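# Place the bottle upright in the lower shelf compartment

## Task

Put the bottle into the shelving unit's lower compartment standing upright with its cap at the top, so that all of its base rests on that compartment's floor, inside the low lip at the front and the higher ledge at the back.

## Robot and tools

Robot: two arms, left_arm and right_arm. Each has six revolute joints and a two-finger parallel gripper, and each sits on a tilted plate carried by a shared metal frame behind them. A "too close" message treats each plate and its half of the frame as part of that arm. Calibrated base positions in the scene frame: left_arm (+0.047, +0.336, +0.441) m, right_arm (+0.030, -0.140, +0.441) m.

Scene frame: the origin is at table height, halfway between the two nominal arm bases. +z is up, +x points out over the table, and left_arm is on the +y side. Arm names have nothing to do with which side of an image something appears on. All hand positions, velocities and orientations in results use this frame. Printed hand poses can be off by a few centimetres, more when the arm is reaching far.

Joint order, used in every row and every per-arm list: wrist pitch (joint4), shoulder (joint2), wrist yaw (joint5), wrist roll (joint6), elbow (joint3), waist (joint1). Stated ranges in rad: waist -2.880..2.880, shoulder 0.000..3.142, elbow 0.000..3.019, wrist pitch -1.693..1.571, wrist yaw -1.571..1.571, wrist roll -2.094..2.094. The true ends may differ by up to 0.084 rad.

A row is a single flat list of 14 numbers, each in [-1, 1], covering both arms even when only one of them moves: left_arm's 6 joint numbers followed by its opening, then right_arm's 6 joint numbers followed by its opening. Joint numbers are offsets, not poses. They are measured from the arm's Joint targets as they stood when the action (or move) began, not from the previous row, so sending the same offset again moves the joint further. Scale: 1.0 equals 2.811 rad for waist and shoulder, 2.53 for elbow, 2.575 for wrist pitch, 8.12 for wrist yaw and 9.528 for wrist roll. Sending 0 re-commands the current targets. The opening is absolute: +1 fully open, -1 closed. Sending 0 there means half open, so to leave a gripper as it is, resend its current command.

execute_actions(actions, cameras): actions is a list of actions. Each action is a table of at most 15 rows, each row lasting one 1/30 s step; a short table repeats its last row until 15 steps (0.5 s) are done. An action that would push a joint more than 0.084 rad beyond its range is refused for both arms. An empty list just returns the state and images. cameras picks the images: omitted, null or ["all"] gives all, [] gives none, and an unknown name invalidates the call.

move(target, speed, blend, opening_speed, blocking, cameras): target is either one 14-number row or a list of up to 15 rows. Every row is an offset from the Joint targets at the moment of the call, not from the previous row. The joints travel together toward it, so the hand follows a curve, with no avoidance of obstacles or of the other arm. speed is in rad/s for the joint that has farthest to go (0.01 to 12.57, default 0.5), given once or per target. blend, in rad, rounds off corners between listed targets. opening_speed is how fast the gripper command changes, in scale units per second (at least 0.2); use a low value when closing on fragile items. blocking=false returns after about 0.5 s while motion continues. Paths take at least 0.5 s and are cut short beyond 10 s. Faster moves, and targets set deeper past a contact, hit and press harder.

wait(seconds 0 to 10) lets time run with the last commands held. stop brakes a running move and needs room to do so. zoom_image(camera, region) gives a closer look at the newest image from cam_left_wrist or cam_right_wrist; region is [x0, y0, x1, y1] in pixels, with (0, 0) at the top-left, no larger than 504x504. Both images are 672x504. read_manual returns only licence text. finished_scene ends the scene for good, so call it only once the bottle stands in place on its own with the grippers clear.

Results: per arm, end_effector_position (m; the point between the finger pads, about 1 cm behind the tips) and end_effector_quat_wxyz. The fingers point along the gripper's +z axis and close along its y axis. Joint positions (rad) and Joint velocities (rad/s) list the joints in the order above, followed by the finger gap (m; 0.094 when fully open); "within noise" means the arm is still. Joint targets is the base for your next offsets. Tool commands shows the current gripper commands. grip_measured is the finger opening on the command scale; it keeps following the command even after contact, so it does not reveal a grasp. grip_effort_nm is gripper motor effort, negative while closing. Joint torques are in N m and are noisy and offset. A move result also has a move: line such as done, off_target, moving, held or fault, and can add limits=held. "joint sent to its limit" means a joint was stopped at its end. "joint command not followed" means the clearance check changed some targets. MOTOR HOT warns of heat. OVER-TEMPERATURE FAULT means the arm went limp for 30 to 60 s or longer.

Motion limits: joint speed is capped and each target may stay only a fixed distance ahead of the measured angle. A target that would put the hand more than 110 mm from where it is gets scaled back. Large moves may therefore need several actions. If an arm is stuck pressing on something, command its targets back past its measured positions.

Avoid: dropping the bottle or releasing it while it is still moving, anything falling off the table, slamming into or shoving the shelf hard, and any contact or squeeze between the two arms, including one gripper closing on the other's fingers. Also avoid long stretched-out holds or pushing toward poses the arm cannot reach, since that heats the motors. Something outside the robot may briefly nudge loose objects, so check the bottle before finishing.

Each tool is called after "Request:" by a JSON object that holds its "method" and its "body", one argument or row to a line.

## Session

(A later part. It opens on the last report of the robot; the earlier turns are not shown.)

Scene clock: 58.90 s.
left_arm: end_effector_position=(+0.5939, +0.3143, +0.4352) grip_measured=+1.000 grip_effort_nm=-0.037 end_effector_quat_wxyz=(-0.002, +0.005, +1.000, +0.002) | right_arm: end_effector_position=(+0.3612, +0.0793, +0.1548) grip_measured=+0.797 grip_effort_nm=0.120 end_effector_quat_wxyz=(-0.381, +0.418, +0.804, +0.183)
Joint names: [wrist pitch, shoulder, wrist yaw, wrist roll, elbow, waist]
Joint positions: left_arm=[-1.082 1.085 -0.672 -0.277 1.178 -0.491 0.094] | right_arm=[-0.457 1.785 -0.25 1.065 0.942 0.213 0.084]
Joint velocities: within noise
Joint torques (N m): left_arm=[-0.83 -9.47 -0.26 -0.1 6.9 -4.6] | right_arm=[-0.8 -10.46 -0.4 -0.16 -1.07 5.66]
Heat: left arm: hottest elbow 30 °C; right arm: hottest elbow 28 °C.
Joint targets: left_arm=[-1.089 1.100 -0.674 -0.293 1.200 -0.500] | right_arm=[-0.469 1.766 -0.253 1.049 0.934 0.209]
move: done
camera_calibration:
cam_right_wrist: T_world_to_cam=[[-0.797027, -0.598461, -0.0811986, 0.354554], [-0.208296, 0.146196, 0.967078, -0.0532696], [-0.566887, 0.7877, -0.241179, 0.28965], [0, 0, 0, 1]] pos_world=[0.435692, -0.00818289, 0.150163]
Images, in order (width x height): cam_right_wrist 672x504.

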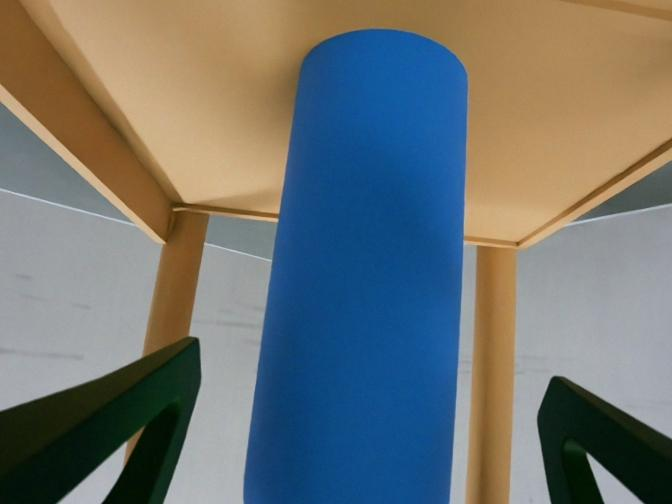

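Request:
{"method": "move", "body": {
  "target": [
    [0,0,0,0,0,0,1, -0.0247,-0.0270,-0.0005,-0.0018,-0.0029,-0.0062,0.8],
    [0,0,0,0,0,0,1, -0.0874,-0.0761,-0.0017,-0.0056,0.0040,-0.0189,0.8]
  ],
  "speed": [0.2, 0.4],
  "blend": [0.02, 0]
}}

Scene clock: 60.53 s.
left_arm: end_effector_position=(+0.5939, +0.3143, +0.4352) grip_measured=+1.000 grip_effort_nm=-0.037 end_effector_quat_wxyz=(-0.002, +0.005, +1.000, +0.002) | right_arm: end_effector_position=(+0.3979, +0.0227, +0.2153) grip_measured=+0.797 grip_effort_nm=0.120 end_effector_quat_wxyz=(-0.381, +0.418, +0.804, +0.183)
Joint names: [wrist pitch, shoulder, wrist yaw, wrist roll, elbow, waist]
Joint positions: left_arm=[-1.082 1.085 -0.672 -0.277 1.178 -0.491 0.094] | right_arm=[-0.682 1.565 -0.264 1.012 0.932 0.16 0.084]
Joint velocities: within noise
Joint torques (N m): left_arm=[-0.81 -9.58 -0.28 -0.11 6.94 -4.6] | right_arm=[-0.88 -10.58 -0.4 -0.1 1.95 4.42]
Heat: left arm: hottest elbow 30 °C; right arm: hottest elbow 28 °C.
Joint targets: left_arm=[-1.089 1.100 -0.674 -0.293 1.200 -0.500] | right_arm=[-0.694 1.552 -0.267 0.995 0.944 0.156]
move: done
camera_calibration:
cam_left_wrist: T_world_to_cam=[[0.0911368, -0.994636, -0.0489256, 0.28619], [-0.896328, -0.103339, 0.43118, 0.414073], [-0.433923, 0.00455702, -0.900938, 0.748974], [0, 0, 0, 1]] pos_world=[0.67006, 0.324031, 0.510241]
cam_right_wrist: T_world_to_cam=[[-0.797175, -0.59828, -0.0810724, 0.354908], [-0.208332, 0.146552, 0.967016, -0.0959029], [-0.566665, 0.787771, -0.241468, 0.369615], [0, 0, 0, 1]] pos_world=[0.472392, -0.0647826, 0.210763]

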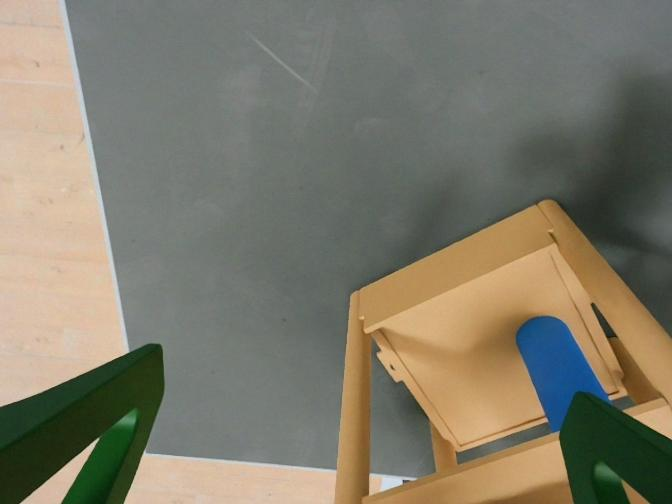

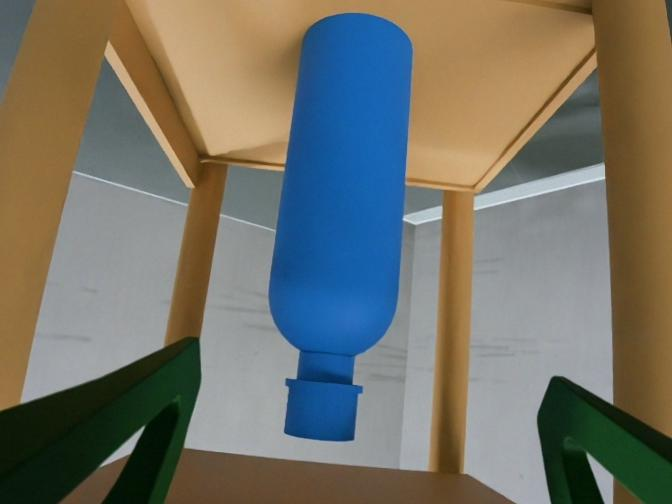

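Request:
{"method": "finished_scene", "body": {

}}

The scene is finished: the task was done.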